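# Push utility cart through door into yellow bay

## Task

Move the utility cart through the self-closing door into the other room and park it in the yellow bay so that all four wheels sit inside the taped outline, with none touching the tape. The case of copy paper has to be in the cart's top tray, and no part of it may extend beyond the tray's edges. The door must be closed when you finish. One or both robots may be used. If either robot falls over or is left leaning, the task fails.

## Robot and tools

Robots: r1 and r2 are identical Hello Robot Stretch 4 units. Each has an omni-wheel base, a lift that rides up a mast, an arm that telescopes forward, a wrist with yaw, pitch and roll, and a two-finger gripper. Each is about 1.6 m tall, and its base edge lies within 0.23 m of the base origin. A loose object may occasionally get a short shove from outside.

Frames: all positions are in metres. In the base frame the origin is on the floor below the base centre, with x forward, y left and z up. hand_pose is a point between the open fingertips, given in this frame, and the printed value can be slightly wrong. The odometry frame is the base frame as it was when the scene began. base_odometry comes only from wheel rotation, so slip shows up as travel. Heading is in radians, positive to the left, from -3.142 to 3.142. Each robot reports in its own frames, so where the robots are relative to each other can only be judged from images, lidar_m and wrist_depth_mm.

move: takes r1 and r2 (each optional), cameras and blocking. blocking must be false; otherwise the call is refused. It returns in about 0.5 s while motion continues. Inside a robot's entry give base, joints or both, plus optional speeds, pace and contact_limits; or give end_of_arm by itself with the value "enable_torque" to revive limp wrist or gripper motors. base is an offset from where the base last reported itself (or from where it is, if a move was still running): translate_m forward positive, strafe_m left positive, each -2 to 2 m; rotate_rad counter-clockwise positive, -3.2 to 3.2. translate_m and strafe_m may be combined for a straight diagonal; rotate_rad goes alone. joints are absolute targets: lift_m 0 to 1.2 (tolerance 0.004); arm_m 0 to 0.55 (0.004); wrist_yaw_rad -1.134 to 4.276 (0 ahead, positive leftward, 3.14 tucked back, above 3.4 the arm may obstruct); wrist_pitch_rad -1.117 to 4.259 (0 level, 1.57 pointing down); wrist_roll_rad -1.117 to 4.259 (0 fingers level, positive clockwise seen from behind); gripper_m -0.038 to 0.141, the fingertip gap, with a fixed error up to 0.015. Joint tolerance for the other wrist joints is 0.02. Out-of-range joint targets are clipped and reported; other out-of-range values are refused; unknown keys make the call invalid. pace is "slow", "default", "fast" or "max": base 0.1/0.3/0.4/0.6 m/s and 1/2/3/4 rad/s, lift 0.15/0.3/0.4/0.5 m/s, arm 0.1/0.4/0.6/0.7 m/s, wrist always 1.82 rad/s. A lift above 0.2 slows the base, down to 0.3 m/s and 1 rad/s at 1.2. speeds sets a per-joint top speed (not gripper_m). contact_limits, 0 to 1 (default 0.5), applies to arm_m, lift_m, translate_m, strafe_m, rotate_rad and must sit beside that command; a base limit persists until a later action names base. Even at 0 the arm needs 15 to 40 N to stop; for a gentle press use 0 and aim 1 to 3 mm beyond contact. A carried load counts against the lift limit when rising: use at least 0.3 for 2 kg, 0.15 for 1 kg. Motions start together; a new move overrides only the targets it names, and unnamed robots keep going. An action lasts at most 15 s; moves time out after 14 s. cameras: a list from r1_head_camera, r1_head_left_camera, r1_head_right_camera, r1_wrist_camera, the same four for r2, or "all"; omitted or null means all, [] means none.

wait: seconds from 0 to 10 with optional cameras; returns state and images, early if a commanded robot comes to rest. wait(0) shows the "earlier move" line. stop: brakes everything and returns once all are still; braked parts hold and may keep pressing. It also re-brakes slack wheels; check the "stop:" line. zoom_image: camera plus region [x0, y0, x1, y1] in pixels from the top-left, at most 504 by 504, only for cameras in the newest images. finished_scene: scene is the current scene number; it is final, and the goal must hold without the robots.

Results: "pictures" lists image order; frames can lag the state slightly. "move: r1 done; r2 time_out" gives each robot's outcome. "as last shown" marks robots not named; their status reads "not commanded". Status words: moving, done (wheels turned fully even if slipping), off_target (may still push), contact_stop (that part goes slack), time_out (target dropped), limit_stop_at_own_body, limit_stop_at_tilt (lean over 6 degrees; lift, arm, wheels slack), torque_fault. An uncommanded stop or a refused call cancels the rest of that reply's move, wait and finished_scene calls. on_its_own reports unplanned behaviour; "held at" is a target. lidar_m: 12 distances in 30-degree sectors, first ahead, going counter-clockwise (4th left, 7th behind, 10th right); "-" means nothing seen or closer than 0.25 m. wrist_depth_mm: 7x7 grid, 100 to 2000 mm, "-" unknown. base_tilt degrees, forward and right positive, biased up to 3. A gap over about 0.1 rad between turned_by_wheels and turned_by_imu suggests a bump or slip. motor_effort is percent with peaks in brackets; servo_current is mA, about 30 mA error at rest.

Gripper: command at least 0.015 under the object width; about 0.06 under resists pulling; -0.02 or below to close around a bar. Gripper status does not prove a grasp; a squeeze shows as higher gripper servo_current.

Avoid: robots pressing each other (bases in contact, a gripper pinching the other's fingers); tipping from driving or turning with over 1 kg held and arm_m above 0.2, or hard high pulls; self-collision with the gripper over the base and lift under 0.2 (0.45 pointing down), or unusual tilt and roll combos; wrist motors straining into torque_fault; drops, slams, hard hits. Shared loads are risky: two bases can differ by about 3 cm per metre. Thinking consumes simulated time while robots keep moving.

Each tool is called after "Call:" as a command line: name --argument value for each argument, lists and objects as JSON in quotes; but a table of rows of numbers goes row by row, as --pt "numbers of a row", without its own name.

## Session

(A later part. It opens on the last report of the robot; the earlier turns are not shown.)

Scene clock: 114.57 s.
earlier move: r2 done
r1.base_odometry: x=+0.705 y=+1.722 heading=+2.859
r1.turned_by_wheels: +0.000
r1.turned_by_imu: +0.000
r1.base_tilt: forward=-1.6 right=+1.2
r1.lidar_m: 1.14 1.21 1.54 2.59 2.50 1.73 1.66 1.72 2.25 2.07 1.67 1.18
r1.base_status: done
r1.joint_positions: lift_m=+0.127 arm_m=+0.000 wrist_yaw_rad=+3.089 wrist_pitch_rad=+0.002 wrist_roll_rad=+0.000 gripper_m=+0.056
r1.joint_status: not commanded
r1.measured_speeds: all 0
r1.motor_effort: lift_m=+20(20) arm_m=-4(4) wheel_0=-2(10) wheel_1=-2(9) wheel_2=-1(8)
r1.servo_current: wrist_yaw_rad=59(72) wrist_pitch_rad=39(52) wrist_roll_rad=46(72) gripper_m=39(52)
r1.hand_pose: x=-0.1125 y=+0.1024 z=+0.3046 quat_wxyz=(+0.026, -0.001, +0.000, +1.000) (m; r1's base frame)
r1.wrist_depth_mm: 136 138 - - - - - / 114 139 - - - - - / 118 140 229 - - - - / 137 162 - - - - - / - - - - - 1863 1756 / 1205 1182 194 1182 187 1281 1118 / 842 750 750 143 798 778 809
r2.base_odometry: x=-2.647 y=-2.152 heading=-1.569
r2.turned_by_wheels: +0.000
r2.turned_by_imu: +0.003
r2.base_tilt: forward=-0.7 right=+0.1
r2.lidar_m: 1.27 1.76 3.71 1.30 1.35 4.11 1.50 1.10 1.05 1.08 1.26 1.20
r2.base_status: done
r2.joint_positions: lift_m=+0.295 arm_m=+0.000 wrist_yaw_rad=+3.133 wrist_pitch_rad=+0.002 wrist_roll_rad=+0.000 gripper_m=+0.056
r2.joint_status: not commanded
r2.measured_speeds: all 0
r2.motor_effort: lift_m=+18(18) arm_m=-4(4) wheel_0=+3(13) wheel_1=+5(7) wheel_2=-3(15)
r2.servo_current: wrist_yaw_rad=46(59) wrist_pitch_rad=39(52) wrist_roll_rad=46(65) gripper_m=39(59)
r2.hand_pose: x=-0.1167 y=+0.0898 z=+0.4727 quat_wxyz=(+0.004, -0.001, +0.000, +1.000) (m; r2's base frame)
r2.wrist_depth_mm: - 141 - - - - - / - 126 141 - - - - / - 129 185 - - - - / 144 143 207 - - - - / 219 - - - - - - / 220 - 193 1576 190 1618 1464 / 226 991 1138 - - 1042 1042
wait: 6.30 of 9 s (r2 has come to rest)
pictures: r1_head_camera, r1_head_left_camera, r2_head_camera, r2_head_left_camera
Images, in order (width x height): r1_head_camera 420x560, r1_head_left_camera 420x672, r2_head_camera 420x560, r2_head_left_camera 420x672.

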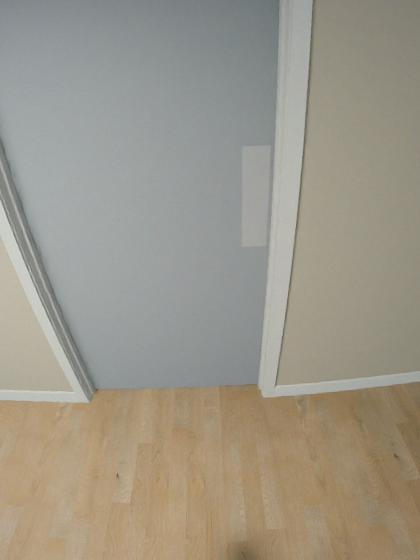

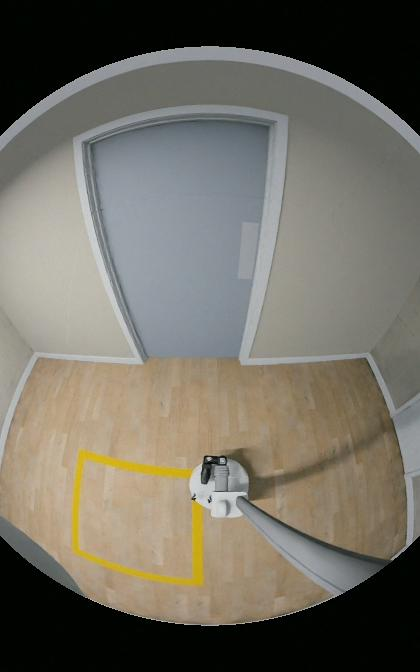

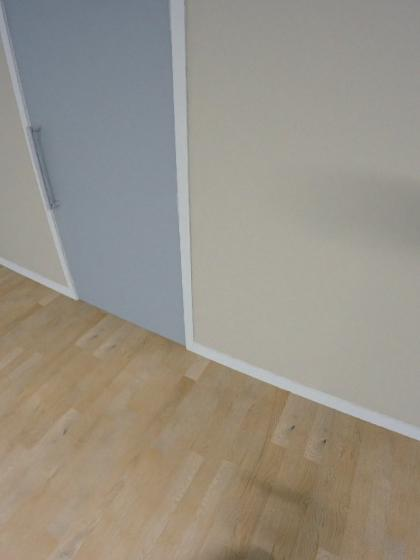

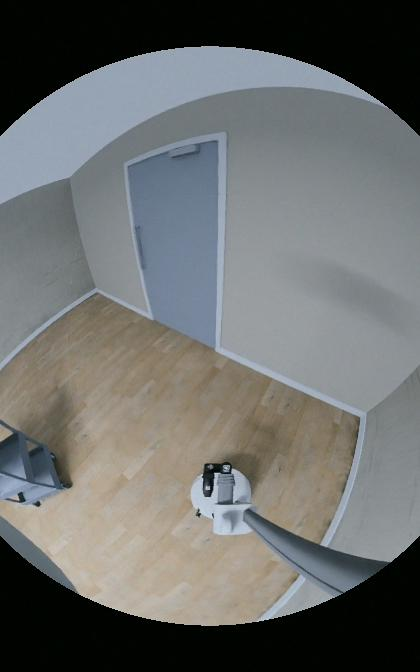

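Call:
move --blocking false --r1 '{"base":{"strafe_m":0.13},"joints":{"lift_m":0.8,"wrist_yaw_rad":0,"gripper_m":0.0}}' --r2 '{"base":{"translate_m":0.25,"strafe_m":-0.28},"joints":{"lift_m":0.72}}' --cameras '[]'

Call:
wait --seconds 5 --cameras '[]'

Call:
wait --seconds 4 --cameras '[]'

Call:
move --blocking false --r2 '{"base":{"rotate_rad":1.134},"joints":{"wrist_yaw_rad":0,"gripper_m":0.12}}' --cameras '[]'

Call:
wait --seconds 5 --cameras '["r1_head_camera","r1_head_left_camera","r1_wrist_camera","r2_head_camera","r2_head_left_camera"]'

Scene clock: 143.50 s.
move: r1 moving; r2 moving
r1.base_odometry: x=+0.695 y=+1.687 heading=+2.859
r1.turned_by_wheels: +0.000
r1.turned_by_imu: +0.000
r1.base_tilt: forward=-1.6 right=+1.3
r1.lidar_m: 1.15 1.20 1.54 2.57 2.49 1.75 1.66 1.71 2.29 2.12 1.71 1.17
r1.base_status: strafe_m moving
r1.joint_positions: lift_m=+0.164 arm_m=+0.000 wrist_yaw_rad=+2.503 wrist_pitch_rad=+0.002 wrist_roll_rad=+0.000 gripper_m=+0.037
r1.joint_status: lift_m moving; wrist_yaw_rad moving; gripper_m moving
r1.measured_speeds: translate_m=+0.001 strafe_m=+0.142 rotate_rad=-0.004 lift_m=+0.146 arm_m=+0.000 wrist_yaw_rad=-1.821 wrist_pitch_rad=+0.000 wrist_roll_rad=+0.000
r1.motor_effort: lift_m=+27(27) arm_m=-4(4) wheel_0=-11(11) wheel_1=+8(10) wheel_2=+0(1)
r1.servo_current: wrist_yaw_rad=104(124) wrist_pitch_rad=39(52) wrist_roll_rad=59(72) gripper_m=111(111)
r1.hand_pose: x=-0.0085 y=+0.2421 z=+0.3421 quat_wxyz=(+0.314, -0.001, +0.000, +0.949) (m; r1's base frame)
r1.wrist_depth_mm: - - - - - - - / - - - - - - - / - - - - - - - / - - - - - - - / - - - - - - - / 1308 1336 193 1308 189 1366 1255 / 878 831 831 158 809 854 820
r2.base_odometry: x=-2.671 y=-2.174 heading=-1.570
r2.turned_by_wheels: -0.001
r2.turned_by_imu: +0.000
r2.base_tilt: forward=-0.7 right=+0.0
r2.lidar_m: 1.25 1.72 3.73 1.36 1.39 4.13 1.41 1.09 1.04 1.10 1.23 1.18
r2.base_status: translate_m moving; strafe_m moving
r2.joint_positions: lift_m=+0.333 arm_m=+0.000 wrist_yaw_rad=+3.133 wrist_pitch_rad=+0.002 wrist_roll_rad=+0.000 gripper_m=+0.056
r2.joint_status: lift_m moving
r2.measured_speeds: translate_m=+0.083 strafe_m=-0.092 rotate_rad=-0.005 lift_m=+0.146 arm_m=+0.000 wrist_yaw_rad=+0.000 wrist_pitch_rad=+0.000 wrist_roll_rad=+0.000
r2.motor_effort: lift_m=+24(25) arm_m=-4(4) wheel_0=+11(12) wheel_1=-7(7) wheel_2=-9(11)
r2.servo_current: wrist_yaw_rad=52(59) wrist_pitch_rad=33(46) wrist_roll_rad=39(52) gripper_m=46(59)
r2.hand_pose: x=-0.1167 y=+0.0898 z=+0.5104 quat_wxyz=(+0.004, -0.001, +0.000, +1.000) (m; r2's base frame)
r2.wrist_depth_mm: - 141 - - - - - / - 126 142 - - - - / - 130 185 - - - - / 144 143 206 - - - - / 220 - - - - - - / 220 - 193 1618 190 1708 1618 / 225 1060 1205 - - 1098 1138
pictures: none
No camera images: "cameras" was empty.

Scene clock: 145.73 s.
earlier move: r1 moving; r2 done
r1.base_odometry: x=+0.669 y=+1.597 heading=+2.859
r1.turned_by_wheels: +0.000
r1.turned_by_imu: +0.001
r1.base_tilt: forward=-1.6 right=+1.3
r1.lidar_m: 1.19 1.21 1.54 2.46 2.49 1.75 1.67 1.72 2.30 2.20 1.70 1.16
r1.base_status: done
r1.joint_positions: lift_m=+0.761 arm_m=+0.000 wrist_yaw_rad=+0.003 wrist_pitch_rad=+0.002 wrist_roll_rad=+0.000 gripper_m=+0.001
r1.joint_status: lift_m moving; wrist_yaw_rad moving; the others done
r1.measured_speeds: translate_m=+0.000 strafe_m=+0.000 rotate_rad=+0.000 lift_m=+0.157 arm_m=+0.000 wrist_yaw_rad=+0.000 wrist_pitch_rad=+0.000 wrist_roll_rad=+0.000
r1.motor_effort: lift_m=+23(29) arm_m=-4(4) wheel_0=+0(11) wheel_1=+1(10) wheel_2=+0(2)
r1.servo_current: wrist_yaw_rad=59(124) wrist_pitch_rad=39(52) wrist_roll_rad=46(78) gripper_m=39(111)
r1.hand_pose: x=+0.4596 y=-0.0866 z=+0.9386 quat_wxyz=(+1.000, +0.000, +0.001, +0.001) (m; r1's base frame)
r1.wrist_depth_mm: - - - - 976 - - / - - - 991 991 - - / - - - 976 991 - - / - - - - 991 - - / - - - - 946 - - / - - 186 203 181 - - / - 132 158 145 145 - -
r2.base_odometry: x=-2.927 y=-2.403 heading=-1.570
r2.turned_by_wheels: +0.000
r2.turned_by_imu: +0.001
r2.base_tilt: forward=-0.7 right=+0.1
r2.lidar_m: 0.90 1.22 3.55 1.77 1.66 3.52 1.34 0.98 0.92 0.97 0.88 0.85
r2.base_status: done
r2.joint_positions: lift_m=+0.720 arm_m=+0.000 wrist_yaw_rad=+3.133 wrist_pitch_rad=+0.002 wrist_roll_rad=+0.000 gripper_m=+0.056
r2.joint_status: all done
r2.measured_speeds: all 0
r2.motor_effort: lift_m=+21(25) arm_m=-4(4) wheel_0=+2(13) wheel_1=-3(9) wheel_2=-4(12)
r2.servo_current: wrist_yaw_rad=39(59) wrist_pitch_rad=39(46) wrist_roll_rad=46(59) gripper_m=39(59)
r2.hand_pose: x=-0.1167 y=+0.0898 z=+0.8975 quat_wxyz=(+0.004, -0.001, +0.000, +1.000) (m; r2's base frame)
r2.wrist_depth_mm: - 141 - - - - - / - 126 141 - - - - / - 129 184 - - - - / 144 143 217 - - - - / 219 - - - - - - / 220 - 189 - 191 - - / 224 - - - - 1983 1863
wait: 2.23 of 5 s (r2 has come to rest)
pictures: none
No camera images: "cameras" was empty.

Scene clock: 146.53 s.
earlier move: r1 done
r1.base_odometry: x=+0.669 y=+1.597 heading=+2.859
r1.turned_by_wheels: +0.000
r1.turned_by_imu: +0.000
r1.base_tilt: forward=-1.6 right=+1.3
r1.lidar_m: 1.19 1.23 1.54 2.47 2.52 1.77 1.66 1.71 2.29 2.23 1.66 1.18
r1.base_status: done
r1.joint_positions: lift_m=+0.799 arm_m=+0.000 wrist_yaw_rad=+0.003 wrist_pitch_rad=+0.002 wrist_roll_rad=+0.000 gripper_m=+0.001
r1.joint_status: all done
r1.measured_speeds: all 0
r1.motor_effort: lift_m=+25(29) arm_m=-4(4) wheel_0=+0(11) wheel_1=+1(10) wheel_2=+0(2)
r1.servo_current: wrist_yaw_rad=46(124) wrist_pitch_rad=46(52) wrist_roll_rad=52(78) gripper_m=46(111)
r1.hand_pose: x=+0.4596 y=-0.0866 z=+0.9771 quat_wxyz=(+1.000, +0.000, +0.001, +0.001) (m; r1's base frame)
r1.wrist_depth_mm: - - - - 976 - - / - - - - 976 - - / - - - 1008 976 - - / - - - 991 991 - - / - - - - 946 - - / - - 186 203 181 - - / - 132 158 145 145 - -
r2.base_odometry: x=-2.927 y=-2.403 heading=-1.570
r2.turned_by_wheels: +0.000
r2.turned_by_imu: +0.000
r2.base_tilt: forward=-0.7 right=+0.1
r2.lidar_m: 0.89 1.22 3.52 1.76 1.64 3.58 1.36 0.98 0.92 0.97 0.89 0.84
r2.base_status: done
r2.joint_positions: lift_m=+0.720 arm_m=+0.000 wrist_yaw_rad=+3.133 wrist_pitch_rad=+0.002 wrist_roll_rad=+0.000 gripper_m=+0.056
r2.joint_status: all done
r2.measured_speeds: all 0
r2.motor_effort: lift_m=+21(25) arm_m=-4(4) wheel_0=+2(13) wheel_1=-3(9) wheel_2=-4(12)
r2.servo_current: wrist_yaw_rad=33(65) wrist_pitch_rad=52(52) wrist_roll_rad=46(59) gripper_m=52(59)
r2.hand_pose: x=-0.1167 y=+0.0898 z=+0.8975 quat_wxyz=(+0.004, -0.001, +0.000, +1.000) (m; r2's base frame)
r2.wrist_depth_mm: - 141 - - - - - / - 126 142 - - - - / - 129 184 - - - - / 144 143 217 - - - - / 220 - - - - - - / 220 - 189 - 191 - - / 225 - - - - 1921 1983
wait: 0.80 of 4 s (r1 has come to rest)
pictures: none
No camera images: "cameras" was empty.

Scene clock: 147.03 s.
move: r2 moving
r1: as last shown
r1.lidar_m: 1.19 1.24 1.52 2.47 2.51 1.76 1.64 1.73 2.31 2.22 1.67 1.18
r1.motor_effort: lift_m=+25(25) arm_m=-4(4) wheel_0=-1(1) wheel_1=+1(1) wheel_2=+0(0)
r1.servo_current: wrist_yaw_rad=65(65) wrist_pitch_rad=39(46) wrist_roll_rad=46(59) gripper_m=46(52)
r1.wrist_depth_mm: - - - - 960 - - / - - - - 1008 - - / - - - 976 991 - - / - - - 991 991 - - / - - - - 931 - - / - - 186 203 181 - - / - 132 158 145 145 - -
r2.base_odometry: x=-2.927 y=-2.403 heading=-1.318
r2.turned_by_wheels: +0.252
r2.turned_by_imu: +0.245
r2.base_tilt: forward=-0.7 right=+0.1
r2.lidar_m: 1.00 1.77 3.83 1.68 4.94 1.96 1.11 0.94 0.93 1.01 0.86 0.85
r2.base_status: rotate_rad moving
r2.joint_positions: lift_m=+0.720 arm_m=+0.000 wrist_yaw_rad=+2.569 wrist_pitch_rad=+0.002 wrist_roll_rad=+0.000 gripper_m=+0.075
r2.joint_status: wrist_yaw_rad moving; gripper_m moving
r2.measured_speeds: translate_m=+0.001 strafe_m=+0.000 rotate_rad=+0.978 lift_m=+0.000 arm_m=+0.000 wrist_yaw_rad=-1.746 wrist_pitch_rad=+0.000 wrist_roll_rad=+0.000
r2.motor_effort: lift_m=+21(21) arm_m=-4(4) wheel_0=-5(9) wheel_1=-8(10) wheel_2=-10(12)
r2.servo_current: wrist_yaw_rad=137(150) wrist_pitch_rad=39(39) wrist_roll_rad=26(52) gripper_m=65(91)
r2.hand_pose: x=-0.0240 y=+0.2298 z=+0.8975 quat_wxyz=(+0.283, -0.001, +0.000, +0.959) (m; r2's base frame)
r2.wrist_depth_mm: - - - - - - - / - - - - - - - / - - - - - - - / - - - - - - - / - - - - - - - / - - 190 - 190 - - / - 140 1863 - - 1921 1983
pictures: none
No camera images: "cameras" was empty.

Scene clock: 148.93 s.
earlier move: r2 done
r1.base_odometry: x=+0.669 y=+1.597 heading=+2.859
r1.turned_by_wheels: +0.000
r1.turned_by_imu: +0.000
r1.base_tilt: forward=-1.6 right=+1.3
r1.lidar_m: 1.18 1.22 1.53 2.46 2.49 1.76 1.66 1.73 2.30 2.20 1.71 1.16
r1.base_status: not commanded
r1.joint_positions: lift_m=+0.799 arm_m=+0.000 wrist_yaw_rad=+0.003 wrist_pitch_rad=+0.002 wrist_roll_rad=+0.000 gripper_m=+0.001
r1.joint_status: not commanded
r1.measured_speeds: all 0
r1.motor_effort: lift_m=+25(25) arm_m=-4(4) wheel_0=+0(1) wheel_1=+1(1) wheel_2=+0(0)
r1.servo_current: wrist_yaw_rad=52(72) wrist_pitch_rad=39(46) wrist_roll_rad=39(65) gripper_m=46(52)
r1.hand_pose: x=+0.4596 y=-0.0866 z=+0.9771 quat_wxyz=(+1.000, +0.000, +0.001, +0.001) (m; r1's base frame)
r1.wrist_depth_mm: - - - - 960 - - / - - - - 991 - - / - - - 991 991 - - / - - - 1008 991 - - / - - - - 931 - - / - - 186 203 181 - - / - 132 158 145 144 - -
r2.base_odometry: x=-2.927 y=-2.403 heading=-0.436
r2.turned_by_wheels: +0.881
r2.turned_by_imu: +0.858
r2.base_tilt: forward=-0.7 right=+0.1
r2.lidar_m: 3.79 1.70 1.64 2.78 1.24 0.95 0.92 1.01 0.87 0.85 0.90 1.38
r2.base_status: done
r2.joint_positions: lift_m=+0.720 arm_m=+0.000 wrist_yaw_rad=+0.003 wrist_pitch_rad=+0.002 wrist_roll_rad=+0.000 gripper_m=+0.120
r2.joint_status: all done
r2.measured_speeds: all 0
r2.motor_effort: lift_m=+20(21) arm_m=-4(4) wheel_0=-2(9) wheel_1=-2(10) wheel_2=-3(12)
r2.servo_current: wrist_yaw_rad=39(182) wrist_pitch_rad=39(46) wrist_roll_rad=46(65) gripper_m=46(104)
r2.hand_pose: x=+0.4596 y=-0.0866 z=+0.8976 quat_wxyz=(+1.000, +0.000, +0.001, +0.001) (m; r2's base frame)
r2.wrist_depth_mm: - - - - - - - / - - - - - - - / - - - - - - - / - - - - - - - / - - - - - - - / - - 201 - 199 - - / - 1863 - - - 1808 -
wait: 1.90 of 5 s (r2 has come to rest)
pictures: r1_head_camera, r1_head_left_camera, r1_wrist_camera, r2_head_camera, r2_head_left_camera
Images, in order (width x height): r1_head_camera 420x560, r1_head_left_camera 420x672, r1_wrist_camera 616x392, r2_head_camera 420x560, r2_head_left_camera 420x672.

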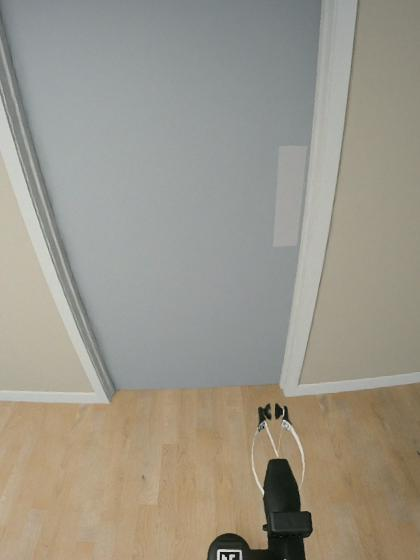

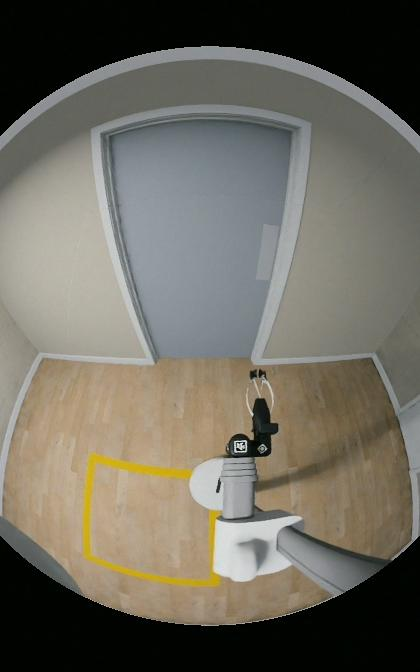

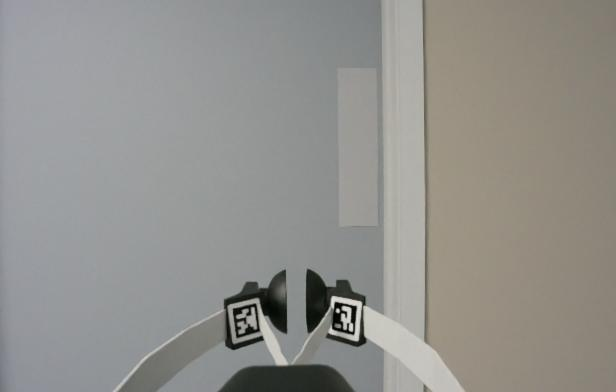

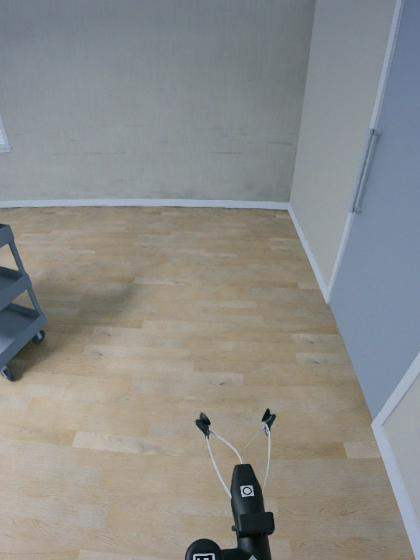

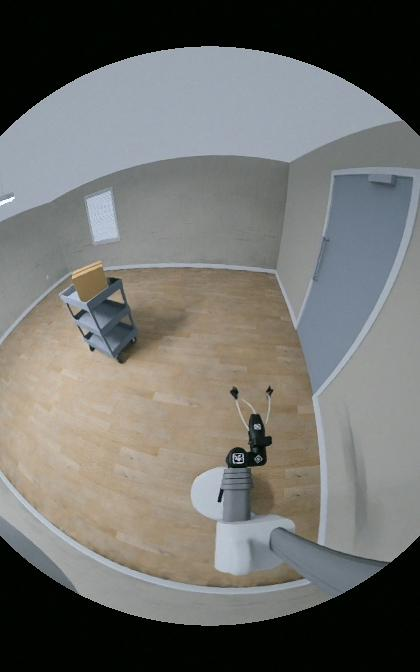

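Call:
move --blocking false --r1 '{"base":{"strafe_m":0.13},"joints":{"arm_m":0.5,"lift_m":0.7}}' --cameras '[]'

Call:
wait --seconds 2 --cameras '[]'

Call:
wait --seconds 2 --cameras '["r1_head_camera"]'

Call:
move --blocking false --r1 '{"base":{"translate_m":0.6},"pace":"slow","contact_limits":{"translate_m":0.9}}' --cameras '[]'

Call:
wait --seconds 9 --cameras '["r1_head_camera","r1_head_left_camera","r2_head_camera"]'

Scene clock: 161.73 s.
move: r1 moving
r1.base_odometry: x=+0.659 y=+1.562 heading=+2.859
r1.turned_by_wheels: +0.000
r1.turned_by_imu: +0.000
r1.base_tilt: forward=-1.6 right=+1.3
r1.lidar_m: 1.17 1.21 1.52 2.44 2.49 1.78 1.66 1.73 2.30 2.26 1.68 1.21
r1.base_status: strafe_m moving
r1.joint_positions: lift_m=+0.763 arm_m=+0.051 wrist_yaw_rad=+0.003 wrist_pitch_rad=+0.002 wrist_roll_rad=+0.000 gripper_m=+0.001
r1.joint_status: lift_m moving; arm_m moving
r1.measured_speeds: translate_m=-0.001 strafe_m=+0.139 rotate_rad=+0.006 lift_m=-0.146 arm_m=+0.195 wrist_yaw_rad=+0.000 wrist_pitch_rad=+0.000 wrist_roll_rad=+0.000
r1.motor_effort: lift_m=+10(23) arm_m=+8(8) wheel_0=-9(10) wheel_1=+8(10) wheel_2=+0(1)
r1.servo_current: wrist_yaw_rad=46(65) wrist_pitch_rad=46(46) wrist_roll_rad=52(52) gripper_m=46(52)
r1.hand_pose: x=+0.5101 y=-0.0867 z=+0.9402 quat_wxyz=(+1.000, +0.000, +0.001, +0.001) (m; r1's base frame)
r1.wrist_depth_mm: - - - - 904 - - / - - - - 946 - - / - - - - 960 - - / - - - - 960 - - / - - - - 946 - - / - - 186 204 181 - - / - 132 158 145 145 - -
r2: as last shown
r2.turned_by_wheels: +0.000
r2.turned_by_imu: +0.000
r2.base_tilt: forward=-0.7 right=+0.0
r2.lidar_m: 3.79 1.68 1.67 2.78 1.24 0.94 0.94 1.01 0.88 0.83 0.94 1.39
r2.motor_effort: lift_m=+20(21) arm_m=-4(4) wheel_0=-3(3) wheel_1=-2(3) wheel_2=-4(4)
r2.servo_current: wrist_yaw_rad=46(59) wrist_pitch_rad=33(46) wrist_roll_rad=52(59) gripper_m=59(59)
r2.wrist_depth_mm: - - - - - - - / - - - - - - - / - - - - - - - / - - - - - - - / - - - - - - - / - - 202 - 200 - - / - 1921 - - - 1863 -
pictures: none
No camera images: "cameras" was empty.

Scene clock: 163.73 s.
earlier move: r1 moving
r1.base_odometry: x=+0.633 y=+1.472 heading=+2.859
r1.turned_by_wheels: +0.000
r1.turned_by_imu: +0.000
r1.base_tilt: forward=-1.6 right=+1.3
r1.lidar_m: 1.18 1.21 1.53 2.35 2.43 1.77 1.65 1.73 2.26 2.36 1.67 1.20
r1.base_status: done
r1.joint_positions: lift_m=+0.701 arm_m=+0.500 wrist_yaw_rad=+0.003 wrist_pitch_rad=+0.002 wrist_roll_rad=+0.000 gripper_m=+0.001
r1.joint_status: lift_m moving; arm_m moving
r1.measured_speeds: all 0
r1.motor_effort: lift_m=+13(23) arm_m=+5(8) wheel_0=-2(12) wheel_1=+1(10) wheel_2=+0(1)
r1.servo_current: wrist_yaw_rad=52(65) wrist_pitch_rad=39(52) wrist_roll_rad=65(65) gripper_m=46(59)
r1.hand_pose: x=+0.9594 y=-0.0867 z=+0.8781 quat_wxyz=(+1.000, +0.000, +0.001, +0.001) (m; r1's base frame)
r1.wrist_depth_mm: 462 466 473 473 477 480 488 / 466 469 469 477 477 484 488 / 469 469 473 477 480 484 488 / 469 469 473 480 480 484 492 / 466 469 473 477 480 488 492 / 469 473 477 202 488 488 496 / 469 473 187 164 156 492 492
r2.base_odometry: x=-2.927 y=-2.403 heading=-0.436
r2.turned_by_wheels: +0.000
r2.turned_by_imu: +0.000
r2.base_tilt: forward=-0.7 right=+0.0
r2.lidar_m: 3.81 1.69 1.66 2.77 1.26 0.96 0.92 1.00 0.87 0.84 0.92 1.35
r2.base_status: not commanded
r2.joint_positions: lift_m=+0.720 arm_m=+0.000 wrist_yaw_rad=+0.003 wrist_pitch_rad=+0.002 wrist_roll_rad=+0.000 gripper_m=+0.120
r2.joint_status: not commanded
r2.measured_speeds: all 0
r2.motor_effort: lift_m=+20(21) arm_m=-4(4) wheel_0=-2(3) wheel_1=-2(3) wheel_2=-3(4)
r2.servo_current: wrist_yaw_rad=39(59) wrist_pitch_rad=39(46) wrist_roll_rad=46(59) gripper_m=46(59)
r2.hand_pose: x=+0.4596 y=-0.0866 z=+0.8976 quat_wxyz=(+1.000, +0.000, +0.001, +0.001) (m; r2's base frame)
r2.wrist_depth_mm: - - - - - - - / - - - - - - - / - - - - - - - / - - - - - - - / - - - - - - - / - - 201 - 199 - - / - 1863 - - - 1808 -
wait: 2.00 s; no rest
pictures: none
No camera images: "cameras" was empty.

Scene clock: 163.77 s.
earlier move: r1 done
r1.base_odometry: x=+0.633 y=+1.472 heading=+2.859
r1.turned_by_wheels: +0.000
r1.turned_by_imu: +0.000
r1.base_tilt: forward=-1.6 right=+1.3
r1.lidar_m: 1.17 1.20 1.52 2.34 2.42 1.74 1.65 1.74 2.28 2.34 1.67 1.21
r1.base_status: done
r1.joint_positions: lift_m=+0.701 arm_m=+0.500 wrist_yaw_rad=+0.003 wrist_pitch_rad=+0.002 wrist_roll_rad=+0.000 gripper_m=+0.001
r1.joint_status: all done
r1.measured_speeds: all 0
r1.motor_effort: lift_m=+13(23) arm_m=+5(8) wheel_0=-2(12) wheel_1=+1(10) wheel_2=+0(1)
r1.servo_current: wrist_yaw_rad=52(65) wrist_pitch_rad=39(52) wrist_roll_rad=65(65) gripper_m=46(59)
r1.hand_pose: x=+0.9594 y=-0.0867 z=+0.8781 quat_wxyz=(+1.000, +0.000, +0.001, +0.001) (m; r1's base frame)
r1.wrist_depth_mm: 466 466 473 477 480 484 488 / 466 466 469 477 477 488 488 / 466 466 477 480 480 488 492 / 469 469 477 477 480 488 492 / 466 473 477 480 480 484 492 / 469 473 477 203 488 488 492 / 477 473 187 164 156 496 492
r2.base_odometry: x=-2.927 y=-2.403 heading=-0.436
r2.turned_by_wheels: +0.000
r2.turned_by_imu: +0.000
r2.base_tilt: forward=-0.6 right=+0.1
r2.lidar_m: 3.81 1.69 1.68 2.77 1.25 0.96 0.91 1.01 0.87 0.85 0.92 1.36
r2.base_status: not commanded
r2.joint_positions: lift_m=+0.720 arm_m=+0.000 wrist_yaw_rad=+0.003 wrist_pitch_rad=+0.002 wrist_roll_rad=+0.000 gripper_m=+0.120
r2.joint_status: not commanded
r2.measured_speeds: all 0
r2.motor_effort: lift_m=+20(21) arm_m=-4(4) wheel_0=-2(3) wheel_1=-2(3) wheel_2=-3(4)
r2.servo_current: wrist_yaw_rad=39(59) wrist_pitch_rad=39(46) wrist_roll_rad=46(59) gripper_m=46(59)
r2.hand_pose: x=+0.4596 y=-0.0866 z=+0.8976 quat_wxyz=(+1.000, +0.000, +0.001, +0.001) (m; r2's base frame)
r2.wrist_depth_mm: - - - - - - - / - - - - - - - / - - - - - - - / - - - - - - - / - - - - - - - / - - 201 - 198 - - / - 1921 - - - 1808 -
wait: 0.03 of 2 s (r1 has come to rest)
pictures: r1_head_camera
Images, in order (width x height): r1_head_camera 420x560.

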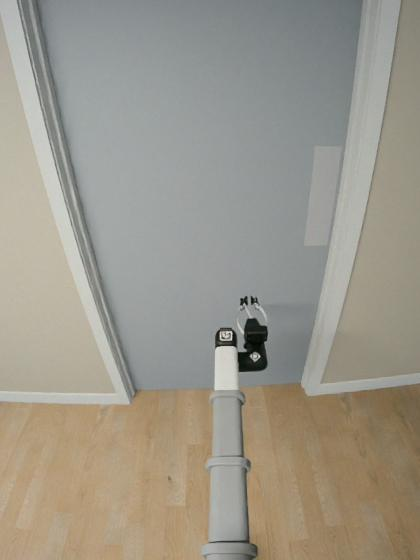

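Scene clock: 164.27 s.
move: r1 moving
r1.base_odometry: x=+0.621 y=+1.476 heading=+2.860
r1.turned_by_wheels: +0.001
r1.turned_by_imu: +0.001
r1.base_tilt: forward=-1.6 right=+1.3
r1.lidar_m: 1.16 1.19 1.49 2.34 2.42 1.78 1.67 1.73 2.31 2.36 1.64 1.19
r1.base_status: translate_m moving
r1.joint_positions: lift_m=+0.701 arm_m=+0.500 wrist_yaw_rad=+0.003 wrist_pitch_rad=+0.002 wrist_roll_rad=+0.000 gripper_m=+0.001
r1.joint_status: not commanded
r1.measured_speeds: translate_m=+0.048 strafe_m=+0.000 rotate_rad=-0.002 lift_m=+0.000 arm_m=+0.000 wrist_yaw_rad=+0.000 wrist_pitch_rad=+0.000 wrist_roll_rad=+0.000
r1.motor_effort: lift_m=+13(13) arm_m=+5(5) wheel_0=+7(7) wheel_1=+5(8) wheel_2=-6(6)
r1.servo_current: wrist_yaw_rad=52(52) wrist_pitch_rad=39(52) wrist_roll_rad=46(59) gripper_m=46(59)
r1.contact_limits: translate_m 0.9
r1.hand_pose: x=+0.9594 y=-0.0867 z=+0.8781 quat_wxyz=(+1.000, +0.000, +0.001, +0.001) (m; r1's base frame)
r1.wrist_depth_mm: 452 459 459 462 466 462 477 / 455 455 462 462 469 466 477 / 452 452 462 466 469 469 477 / 455 459 466 466 473 477 480 / 455 462 466 469 473 473 484 / 459 466 462 202 469 480 480 / 462 459 188 183 156 480 480
r2: as last shown
r2.base_tilt: forward=-0.7 right=+0.1
r2.lidar_m: 3.81 1.67 1.68 2.78 1.22 0.95 0.93 1.00 0.85 0.83 0.90 1.37
r2.motor_effort: lift_m=+20(21) arm_m=-4(4) wheel_0=-2(2) wheel_1=-2(3) wheel_2=-4(4)
r2.servo_current: wrist_yaw_rad=52(59) wrist_pitch_rad=39(46) wrist_roll_rad=39(52) gripper_m=52(59)
r2.wrist_depth_mm: - - - - - - - / - - - - - - - / - - - - - - - / - - - - - - - / - - - - - - - / - - 201 - 200 - - / - 1983 - - - 1808 -
pictures: none
No camera images: "cameras" was empty.

Scene clock: 171.07 s.
earlier move: r1 done
r1.base_odometry: x=+0.057 y=+1.640 heading=+2.857
r1.turned_by_wheels: -0.002
r1.turned_by_imu: +0.037
r1.base_tilt: forward=-1.6 right=+1.3
r1.lidar_m: 0.80 0.70 0.74 2.01 2.43 2.37 2.25 2.36 2.49 2.20 0.75 0.73
r1.base_status: done
r1.joint_positions: lift_m=+0.700 arm_m=+0.499 wrist_yaw_rad=-0.021 wrist_pitch_rad=+0.003 wrist_roll_rad=+0.000 gripper_m=+0.000
r1.joint_status: not commanded
r1.measured_speeds: all 0
r1.on_its_own: wrist_yaw_rad is at rest, and its servo_current (137 mA) is outside its rest range (0 to 104 mA)
r1.motor_effort: lift_m=+13(13) arm_m=+11(13) wheel_0=-3(15) wheel_1=+0(12) wheel_2=-21(32)
r1.servo_current: wrist_yaw_rad=137(143) wrist_pitch_rad=46(52) wrist_roll_rad=39(72) gripper_m=39(59)
r1.contact_limits: translate_m 0.9
r1.hand_pose: x=+0.9567 y=-0.0934 z=+0.8779 quat_wxyz=(+1.000, +0.000, +0.001, -0.010) (m; r1's base frame)
r1.wrist_depth_mm: 163 180 202 234 274 334 - / 160 180 204 234 274 336 - / 163 180 204 234 273 332 - / 161 183 204 233 276 334 - / 161 180 204 235 276 332 - / 163 180 200 193 186 334 - / 165 177 163 168 274 359 1708
r2.base_odometry: x=-2.927 y=-2.403 heading=-0.436
r2.turned_by_wheels: +0.000
r2.turned_by_imu: +0.001
r2.base_tilt: forward=-0.7 right=+0.1
r2.lidar_m: 3.80 1.69 1.65 2.77 1.22 0.94 0.93 1.01 0.86 0.85 0.94 1.28
r2.base_status: not commanded
r2.joint_positions: lift_m=+0.720 arm_m=+0.000 wrist_yaw_rad=+0.003 wrist_pitch_rad=+0.002 wrist_roll_rad=+0.000 gripper_m=+0.120
r2.joint_status: not commanded
r2.measured_speeds: all 0
r2.motor_effort: lift_m=+20(21) arm_m=-3(4) wheel_0=-2(3) wheel_1=-2(3) wheel_2=-3(4)
r2.servo_current: wrist_yaw_rad=46(65) wrist_pitch_rad=39(52) wrist_roll_rad=46(65) gripper_m=52(59)
r2.hand_pose: x=+0.4596 y=-0.0866 z=+0.8976 quat_wxyz=(+1.000, +0.000, +0.001, +0.001) (m; r2's base frame)
r2.wrist_depth_mm: - - - - - - - / - - - - - - - / - - - - - - - / - - - - - - - / - - - - - - - / - - 201 - 200 - - / - 1863 - - - - -
wait: 6.80 of 9 s (r1 has come to rest)
pictures: r1_head_camera, r1_head_left_camera, r2_head_camera
Images, in order (width x height): r1_head_camera 420x560, r1_head_left_camera 420x672, r2_head_camera 420x560.

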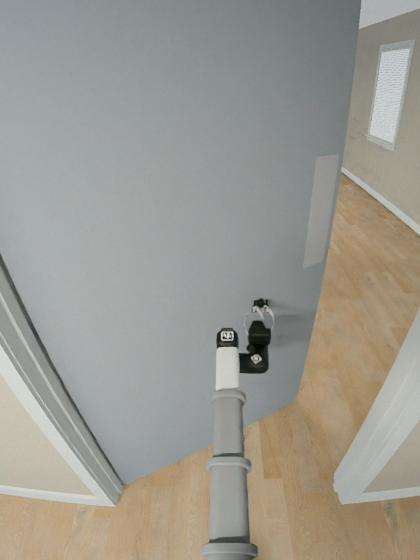

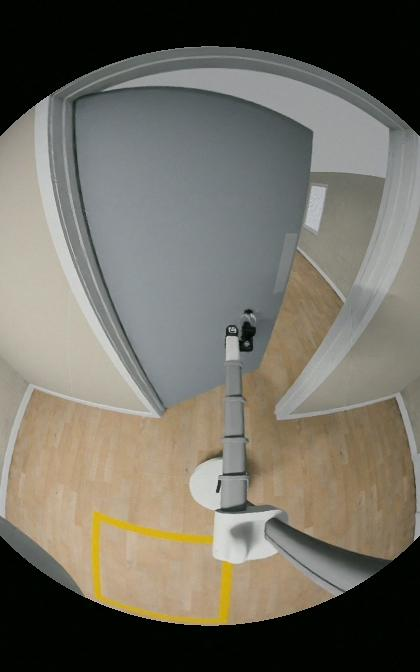

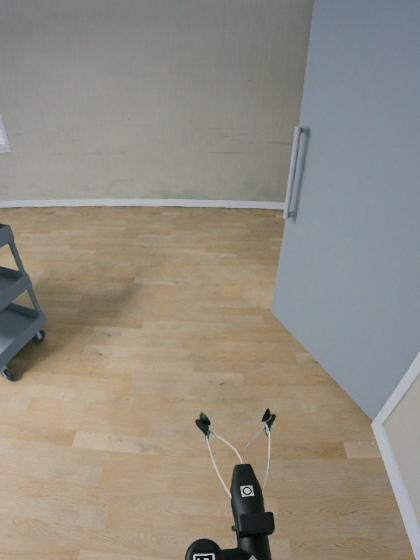

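Call:
move --blocking false --r1 '{"base":{"translate_m":0.42},"pace":"slow","contact_limits":{"translate_m":0.9}}' --cameras '[]'

Call:
wait --seconds 8 --cameras '["r1_head_camera","r1_head_left_camera","r2_head_camera","r2_wrist_camera"]'

Scene clock: 175.23 s.
move: r1 moving
r1.base_odometry: x=+0.045 y=+1.643 heading=+2.855
r1.turned_by_wheels: -0.002
r1.turned_by_imu: -0.003
r1.base_tilt: forward=-1.6 right=+1.3
r1.lidar_m: 0.78 0.69 0.74 1.95 2.43 2.37 2.26 2.35 2.48 2.19 0.75 0.73
r1.base_status: translate_m moving
r1.joint_positions: lift_m=+0.700 arm_m=+0.499 wrist_yaw_rad=-0.021 wrist_pitch_rad=+0.003 wrist_roll_rad=+0.000 gripper_m=+0.000
r1.joint_status: not commanded
r1.measured_speeds: translate_m=+0.050 strafe_m=+0.000 rotate_rad=+0.002 lift_m=+0.000 arm_m=+0.000 wrist_yaw_rad=+0.000 wrist_pitch_rad=+0.000 wrist_roll_rad=+0.000
r1.motor_effort: lift_m=+13(13) arm_m=+11(11) wheel_0=-1(4) wheel_1=+3(3) wheel_2=-28(29)
r1.servo_current: wrist_yaw_rad=111(150) wrist_pitch_rad=46(52) wrist_roll_rad=46(59) gripper_m=39(46)
r1.contact_limits: translate_m 0.9
r1.hand_pose: x=+0.9568 y=-0.0934 z=+0.8779 quat_wxyz=(+1.000, +0.000, +0.001, -0.010) (m; r1's base frame)
r1.wrist_depth_mm: 158 179 200 230 272 332 - / 157 177 201 231 272 332 - / 160 177 200 231 273 332 - / 157 180 205 231 272 332 - / 160 177 201 230 272 334 - / 157 177 196 198 187 336 - / 160 174 160 179 274 135 1808
r2: as last shown
r2.turned_by_imu: +0.000
r2.lidar_m: 3.80 1.67 1.64 2.74 1.23 0.94 0.93 1.01 0.88 0.86 0.92 1.29
r2.motor_effort: lift_m=+20(20) arm_m=-4(4) wheel_0=-2(2) wheel_1=-2(3) wheel_2=-4(4)
r2.servo_current: wrist_yaw_rad=52(52) wrist_pitch_rad=46(46) wrist_roll_rad=46(65) gripper_m=52(52)
r2.wrist_depth_mm: - - - - - - - / - - - - - - - / - - - - - - - / - - - - - - - / - - - - - - - / - - 202 - 199 - - / - 1863 - - - - -
pictures: none
No camera images: "cameras" was empty.

Scene clock: 180.20 s.
earlier move: r1 done
r1.base_odometry: x=-0.345 y=+1.759 heading=+2.855
r1.turned_by_wheels: +0.000
r1.turned_by_imu: -0.014
r1.base_tilt: forward=-1.6 right=+1.3
r1.lidar_m: 0.59 0.48 0.48 0.49 2.44 2.79 2.68 2.76 2.49 0.51 0.51 3.25
r1.base_status: done
r1.joint_positions: lift_m=+0.700 arm_m=+0.500 wrist_yaw_rad=-0.021 wrist_pitch_rad=+0.003 wrist_roll_rad=+0.000 gripper_m=+0.000
r1.joint_status: not commanded
r1.measured_speeds: all 0
r1.on_its_own: wrist_yaw_rad is at rest, and its servo_current (117 mA) is outside its rest range (0 to 104 mA)
r1.motor_effort: lift_m=+13(13) arm_m=+9(11) wheel_0=-10(12) wheel_1=-4(5) wheel_2=-19(29)
r1.servo_current: wrist_yaw_rad=117(150) wrist_pitch_rad=39(52) wrist_roll_rad=39(72) gripper_m=39(52)
r1.contact_limits: translate_m 0.9
r1.hand_pose: x=+0.9569 y=-0.0934 z=+0.8779 quat_wxyz=(+1.000, +0.000, +0.001, -0.010) (m; r1's base frame)
r1.wrist_depth_mm: 126 157 185 248 - - - / 126 148 185 246 - - - / 122 149 185 246 - - - / 125 148 186 246 - - - / 119 153 186 246 - - - / 125 147 180 191 183 - - / 121 147 155 168 180 1863 -
r2.base_odometry: x=-2.927 y=-2.403 heading=-0.436
r2.turned_by_wheels: +0.000
r2.turned_by_imu: +0.001
r2.base_tilt: forward=-0.7 right=+0.1
r2.lidar_m: 1.48 1.69 1.64 2.76 1.24 0.95 0.94 1.01 0.87 0.84 0.92 1.26
r2.base_status: not commanded
r2.joint_positions: lift_m=+0.720 arm_m=+0.000 wrist_yaw_rad=+0.003 wrist_pitch_rad=+0.002 wrist_roll_rad=+0.000 gripper_m=+0.120
r2.joint_status: not commanded
r2.measured_speeds: all 0
r2.motor_effort: lift_m=+20(21) arm_m=-4(4) wheel_0=-2(3) wheel_1=-2(3) wheel_2=-3(4)
r2.servo_current: wrist_yaw_rad=46(65) wrist_pitch_rad=39(46) wrist_roll_rad=52(65) gripper_m=46(59)
r2.hand_pose: x=+0.4596 y=-0.0866 z=+0.8976 quat_wxyz=(+1.000, +0.000, +0.001, +0.001) (m; r2's base frame)
r2.wrist_depth_mm: - - - - - - - / - - - - 1281 - - / - - - - - - - / - - - - - - - / - - - - 1255 - - / - - 201 - 187 - - / - 1863 - - - - -
wait: 4.97 of 8 s (r1 has come to rest)
pictures: r1_head_camera, r1_head_left_camera, r2_head_camera, r2_wrist_camera
Images, in order (width x height): r1_head_camera 420x560, r1_head_left_camera 420x672, r2_head_camera 420x560, r2_wrist_camera 616x392.

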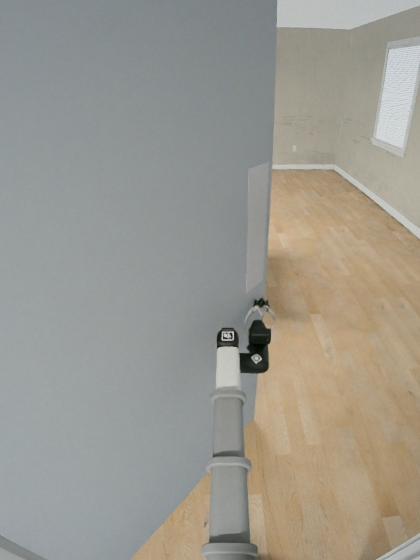

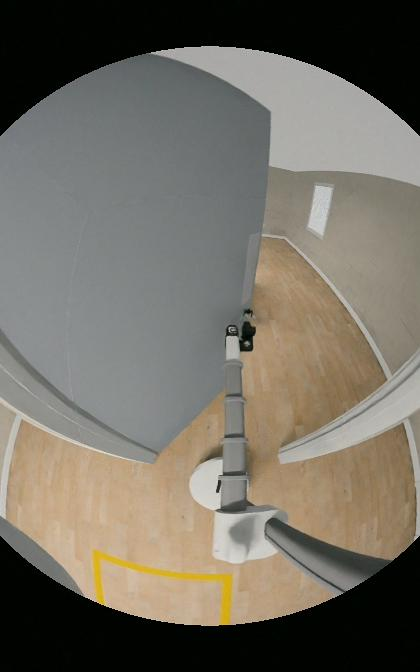

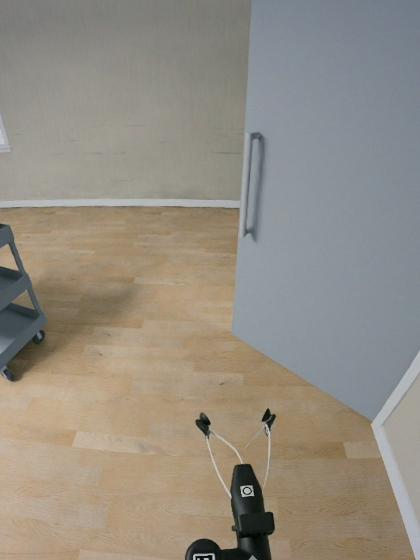

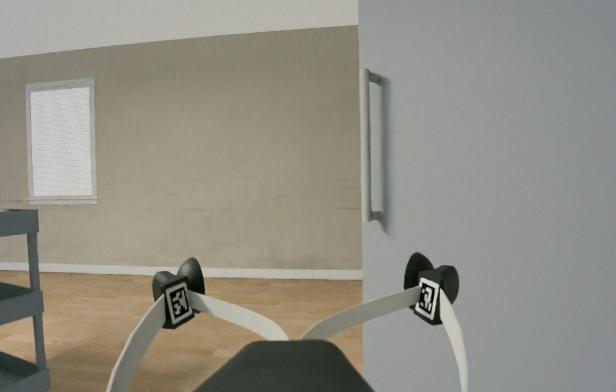

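Call:
move --blocking false --r1 '{"base":{"strafe_m":0.2},"pace":"slow","contact_limits":{"strafe_m":0.9}}' --cameras '[]'

Call:
wait --seconds 5 --cameras '["r1_head_camera","r2_head_camera","r2_wrist_camera"]'

Scene clock: 196.43 s.
move: r1 moving
r1.base_odometry: x=-0.349 y=+1.745 heading=+2.851
r1.turned_by_wheels: -0.004
r1.turned_by_imu: -0.005
r1.base_tilt: forward=-1.6 right=+1.3
r1.lidar_m: 0.61 0.48 0.47 0.50 2.42 2.82 2.67 2.79 2.48 0.50 0.52 3.29
r1.base_status: strafe_m moving
r1.joint_positions: lift_m=+0.700 arm_m=+0.500 wrist_yaw_rad=-0.021 wrist_pitch_rad=+0.003 wrist_roll_rad=+0.000 gripper_m=+0.000
r1.joint_status: not commanded
r1.measured_speeds: translate_m=-0.001 strafe_m=+0.056 rotate_rad=-0.003 lift_m=+0.000 arm_m=+0.000 wrist_yaw_rad=+0.000 wrist_pitch_rad=+0.000 wrist_roll_rad=+0.000
r1.motor_effort: lift_m=+13(13) arm_m=+7(9) wheel_0=-26(26) wheel_1=-5(6) wheel_2=-17(17)
r1.servo_current: wrist_yaw_rad=137(143) wrist_pitch_rad=46(46) wrist_roll_rad=59(59) gripper_m=46(46)
r1.contact_limits: strafe_m 0.9
r1.hand_pose: x=+0.9571 y=-0.0934 z=+0.8779 quat_wxyz=(+1.000, +0.000, +0.001, -0.010) (m; r1's base frame)
r1.wrist_depth_mm: - 153 179 241 - - - / 121 143 179 240 - - - / 124 143 179 229 - - - / 118 139 180 240 - - - / 114 143 180 240 - - - / 120 143 179 198 182 - - / 117 134 142 176 1808 138 -
r2: as last shown
r2.turned_by_imu: +0.000
r2.base_tilt: forward=-0.7 right=+0.0
r2.lidar_m: 1.48 1.67 1.67 2.80 1.24 0.97 0.93 1.01 0.85 0.84 0.90 1.27
r2.motor_effort: lift_m=+20(20) arm_m=-4(4) wheel_0=-2(2) wheel_1=-2(3) wheel_2=-4(4)
r2.servo_current: wrist_yaw_rad=59(59) wrist_pitch_rad=46(46) wrist_roll_rad=39(59) gripper_m=52(52)
r2.wrist_depth_mm: - - - - - - - / - - - - 1281 - - / - - - - - - - / - - - - - - - / - - - - 1281 - - / - - 201 - 187 - - / - 1921 - - - - -
pictures: none
No camera images: "cameras" was empty.

Scene clock: 199.07 s.
earlier move: r1 done
r1.base_odometry: x=-0.403 y=+1.567 heading=+2.850
r1.turned_by_wheels: +0.000
r1.turned_by_imu: -0.083
r1.base_tilt: forward=-1.6 right=+1.3
r1.lidar_m: 0.51 0.36 0.32 0.31 2.23 2.84 2.71 2.76 2.73 0.67 0.64 3.26
r1.base_status: done
r1.joint_positions: lift_m=+0.700 arm_m=+0.500 wrist_yaw_rad=-0.021 wrist_pitch_rad=+0.003 wrist_roll_rad=+0.000 gripper_m=+0.000
r1.joint_status: not commanded
r1.measured_speeds: all 0
r1.on_its_own: wrist_yaw_rad is at rest, and its servo_current (143 mA) is outside its rest range (0 to 104 mA)
r1.motor_effort: lift_m=+13(13) arm_m=+5(9) wheel_0=-27(32) wheel_1=-8(11) wheel_2=-19(22)
r1.servo_current: wrist_yaw_rad=143(143) wrist_pitch_rad=46(52) wrist_roll_rad=46(65) gripper_m=46(52)
r1.contact_limits: strafe_m 0.9
r1.hand_pose: x=+0.9573 y=-0.0934 z=+0.8779 quat_wxyz=(+1.000, +0.000, +0.001, -0.010) (m; r1's base frame)
r1.wrist_depth_mm: - 125 169 252 - - - / - 130 168 250 - - - / 102 130 168 252 - - - / - 130 167 251 - - - / 108 124 167 250 - - - / 105 129 158 200 185 - - / - 121 150 163 1921 138 -
r2.base_odometry: x=-2.927 y=-2.403 heading=-0.436
r2.turned_by_wheels: +0.000
r2.turned_by_imu: +0.000
r2.base_tilt: forward=-0.7 right=+0.1
r2.lidar_m: 1.41 1.65 1.67 2.78 1.21 0.93 0.92 1.02 0.85 0.84 0.93 1.26
r2.base_status: not commanded
r2.joint_positions: lift_m=+0.720 arm_m=+0.000 wrist_yaw_rad=+0.003 wrist_pitch_rad=+0.002 wrist_roll_rad=+0.000 gripper_m=+0.120
r2.joint_status: not commanded
r2.measured_speeds: all 0
r2.motor_effort: lift_m=+20(21) arm_m=-4(4) wheel_0=-2(3) wheel_1=-2(3) wheel_2=-4(4)
r2.servo_current: wrist_yaw_rad=39(65) wrist_pitch_rad=39(46) wrist_roll_rad=46(59) gripper_m=52(59)
r2.hand_pose: x=+0.4596 y=-0.0866 z=+0.8976 quat_wxyz=(+1.000, +0.000, +0.001, +0.001) (m; r2's base frame)
r2.wrist_depth_mm: - - - - - - - / - - - - - - - / - - - - - - - / - - - - - - - / - - - - 1229 - - / - - 201 - 186 - - / - 1921 - - - - -
wait: 2.63 of 5 s (r1 has come to rest)
pictures: r1_head_camera, r2_head_camera, r2_wrist_camera
Images, in order (width x height): r1_head_camera 420x560, r2_head_camera 420x560, r2_wrist_camera 616x392.

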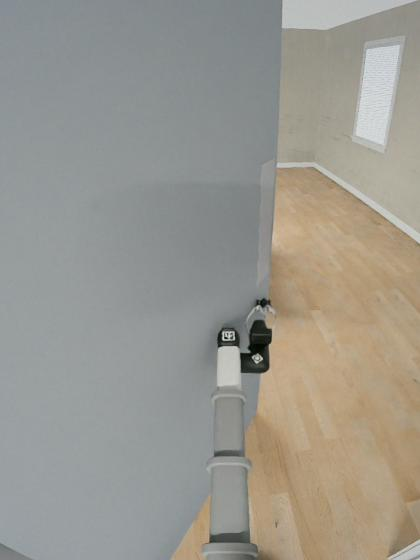

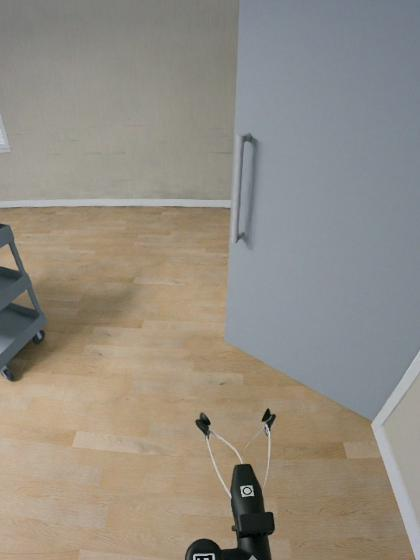

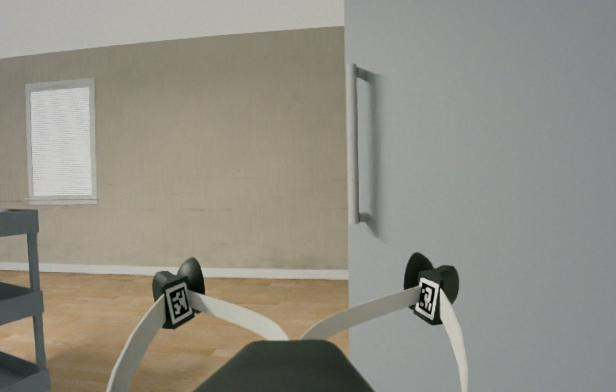

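Call:
move --blocking false --r1 '{"base":{"rotate_rad":0.45},"pace":"slow","contact_limits":{"rotate_rad":0.9}}' --cameras '[]'

Call:
wait --seconds 4 --cameras '["r1_head_camera","r1_head_left_camera","r2_head_camera","r2_wrist_camera"]'

Scene clock: 209.63 s.
move: r1 moving
r1.base_odometry: x=-0.402 y=+1.568 heading=+2.976
r1.turned_by_wheels: +0.126
r1.turned_by_imu: +0.048
r1.base_tilt: forward=-1.6 right=+1.3
r1.lidar_m: 0.53 0.37 0.35 0.34 2.27 2.88 2.73 2.81 2.65 0.62 0.63 3.37
r1.base_status: rotate_rad moving
r1.joint_positions: lift_m=+0.700 arm_m=+0.500 wrist_yaw_rad=-0.021 wrist_pitch_rad=+0.003 wrist_roll_rad=+0.000 gripper_m=+0.000
r1.joint_status: not commanded
r1.measured_speeds: translate_m=+0.005 strafe_m=-0.004 rotate_rad=+0.482 lift_m=+0.000 arm_m=+0.000 wrist_yaw_rad=+0.000 wrist_pitch_rad=+0.000 wrist_roll_rad=+0.000
r1.motor_effort: lift_m=+13(13) arm_m=+6(6) wheel_0=-23(29) wheel_1=-16(21) wheel_2=-28(33)
r1.servo_current: wrist_yaw_rad=130(143) wrist_pitch_rad=39(46) wrist_roll_rad=59(72) gripper_m=39(52)
r1.contact_limits: rotate_rad 0.9
r1.hand_pose: x=+0.9572 y=-0.0934 z=+0.8779 quat_wxyz=(+1.000, +0.000, +0.001, -0.010) (m; r1's base frame)
r1.wrist_depth_mm: - 128 172 254 - - - / 108 133 172 252 - - - / 105 124 171 252 - - - / 105 133 170 252 - - - / 108 128 170 252 - - - / 107 127 162 198 185 - - / 107 124 152 180 181 135 -
r2: as last shown
r2.lidar_m: 1.35 1.68 1.67 2.76 1.23 0.97 0.92 1.00 0.87 0.83 0.95 1.25
r2.motor_effort: lift_m=+20(21) arm_m=-4(4) wheel_0=-2(2) wheel_1=-2(3) wheel_2=-4(4)
r2.servo_current: wrist_yaw_rad=46(59) wrist_pitch_rad=33(46) wrist_roll_rad=46(59) gripper_m=46(59)
r2.wrist_depth_mm: - - - - - - - / - - - - - - - / - - - - - - - / - - - - - - - / - - - - - - - / - - 201 - 185 - - / - 1983 - - - - -
pictures: none
No camera images: "cameras" was empty.

Scene clock: 211.17 s.
earlier move: r1 done
r1.base_odometry: x=-0.402 y=+1.568 heading=-2.985
r1.turned_by_wheels: +0.321
r1.turned_by_imu: +0.193
r1.base_tilt: forward=-1.6 right=+1.3
r1.lidar_m: 0.55 0.40 0.37 0.42 2.45 2.76 2.72 2.97 2.53 0.57 2.69 4.06
r1.base_status: done
r1.joint_positions: lift_m=+0.700 arm_m=+0.500 wrist_yaw_rad=-0.020 wrist_pitch_rad=+0.003 wrist_roll_rad=+0.000 gripper_m=+0.000
r1.joint_status: not commanded
r1.measured_speeds: all 0
r1.on_its_own: wrist_yaw_rad is at rest, and its servo_current (111 mA) is outside its rest range (0 to 104 mA)
r1.motor_effort: lift_m=+13(13) arm_m=+6(7) wheel_0=-14(35) wheel_1=-5(21) wheel_2=-16(33)
r1.servo_current: wrist_yaw_rad=111(143) wrist_pitch_rad=39(52) wrist_roll_rad=33(72) gripper_m=46(52)
r1.contact_limits: rotate_rad 0.9
r1.hand_pose: x=+0.9573 y=-0.0931 z=+0.8779 quat_wxyz=(+1.000, +0.000, +0.001, -0.010) (m; r1's base frame)
r1.wrist_depth_mm: 104 139 178 258 - - - / 107 139 177 256 - - - / 107 144 176 253 - - - / 110 134 183 254 - - - / 110 133 176 254 - - - / 109 137 167 190 183 - - / 109 125 153 209 180 1756 -
r2.base_odometry: x=-2.927 y=-2.403 heading=-0.436
r2.turned_by_wheels: +0.000
r2.turned_by_imu: +0.000
r2.base_tilt: forward=-0.7 right=+0.1
r2.lidar_m: 1.23 1.67 1.68 2.75 1.24 0.94 0.91 1.02 0.86 0.84 0.93 1.18
r2.base_status: not commanded
r2.joint_positions: lift_m=+0.720 arm_m=+0.000 wrist_yaw_rad=+0.003 wrist_pitch_rad=+0.002 wrist_roll_rad=+0.000 gripper_m=+0.120
r2.joint_status: not commanded
r2.measured_speeds: all 0
r2.motor_effort: lift_m=+20(21) arm_m=-4(4) wheel_0=-2(3) wheel_1=-2(3) wheel_2=-4(4)
r2.servo_current: wrist_yaw_rad=46(59) wrist_pitch_rad=39(52) wrist_roll_rad=46(59) gripper_m=52(59)
r2.hand_pose: x=+0.4596 y=-0.0866 z=+0.8976 quat_wxyz=(+1.000, +0.000, +0.001, +0.001) (m; r2's base frame)
r2.wrist_depth_mm: - - - - - - - / - - - - - - - / - - - - - - - / - - - - - - - / - - - - - - - / - - 202 - 185 - - / - 1863 - - - - -
wait: 1.53 of 4 s (r1 has come to rest)
pictures: r1_head_camera, r1_head_left_camera, r2_head_camera, r2_wrist_camera
Images, in order (width x height): r1_head_camera 420x560, r1_head_left_camera 420x672, r2_head_camera 420x560, r2_wrist_camera 616x392.

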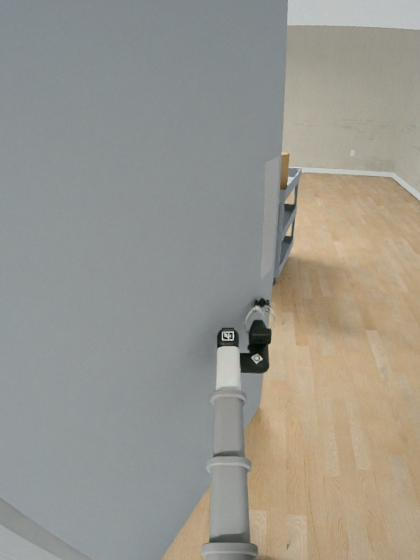

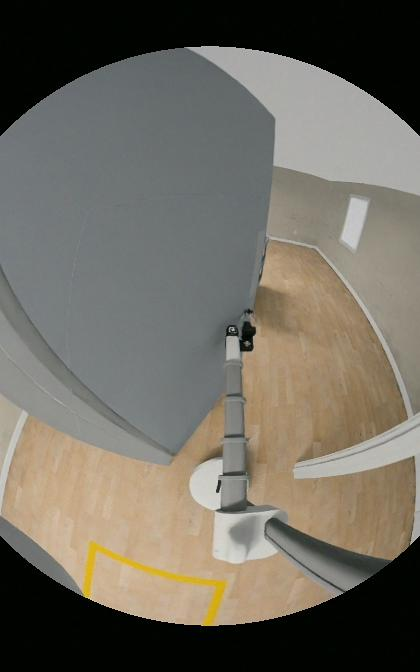

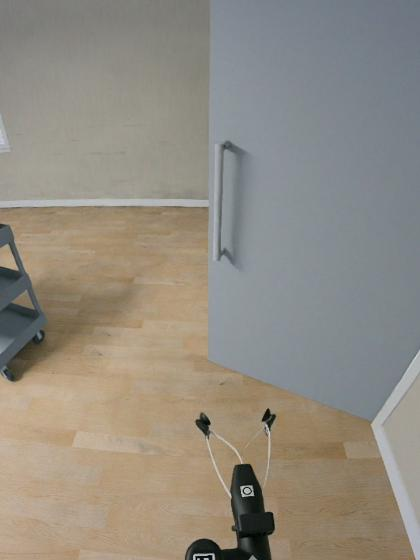

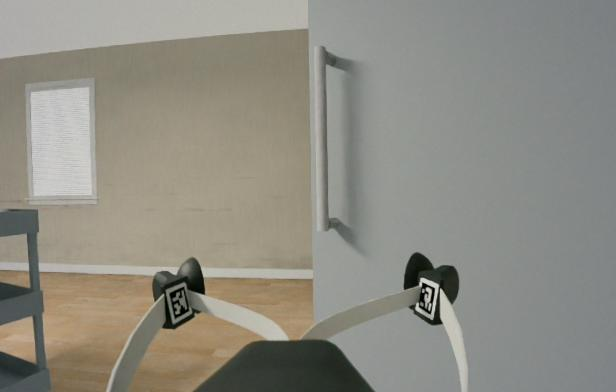

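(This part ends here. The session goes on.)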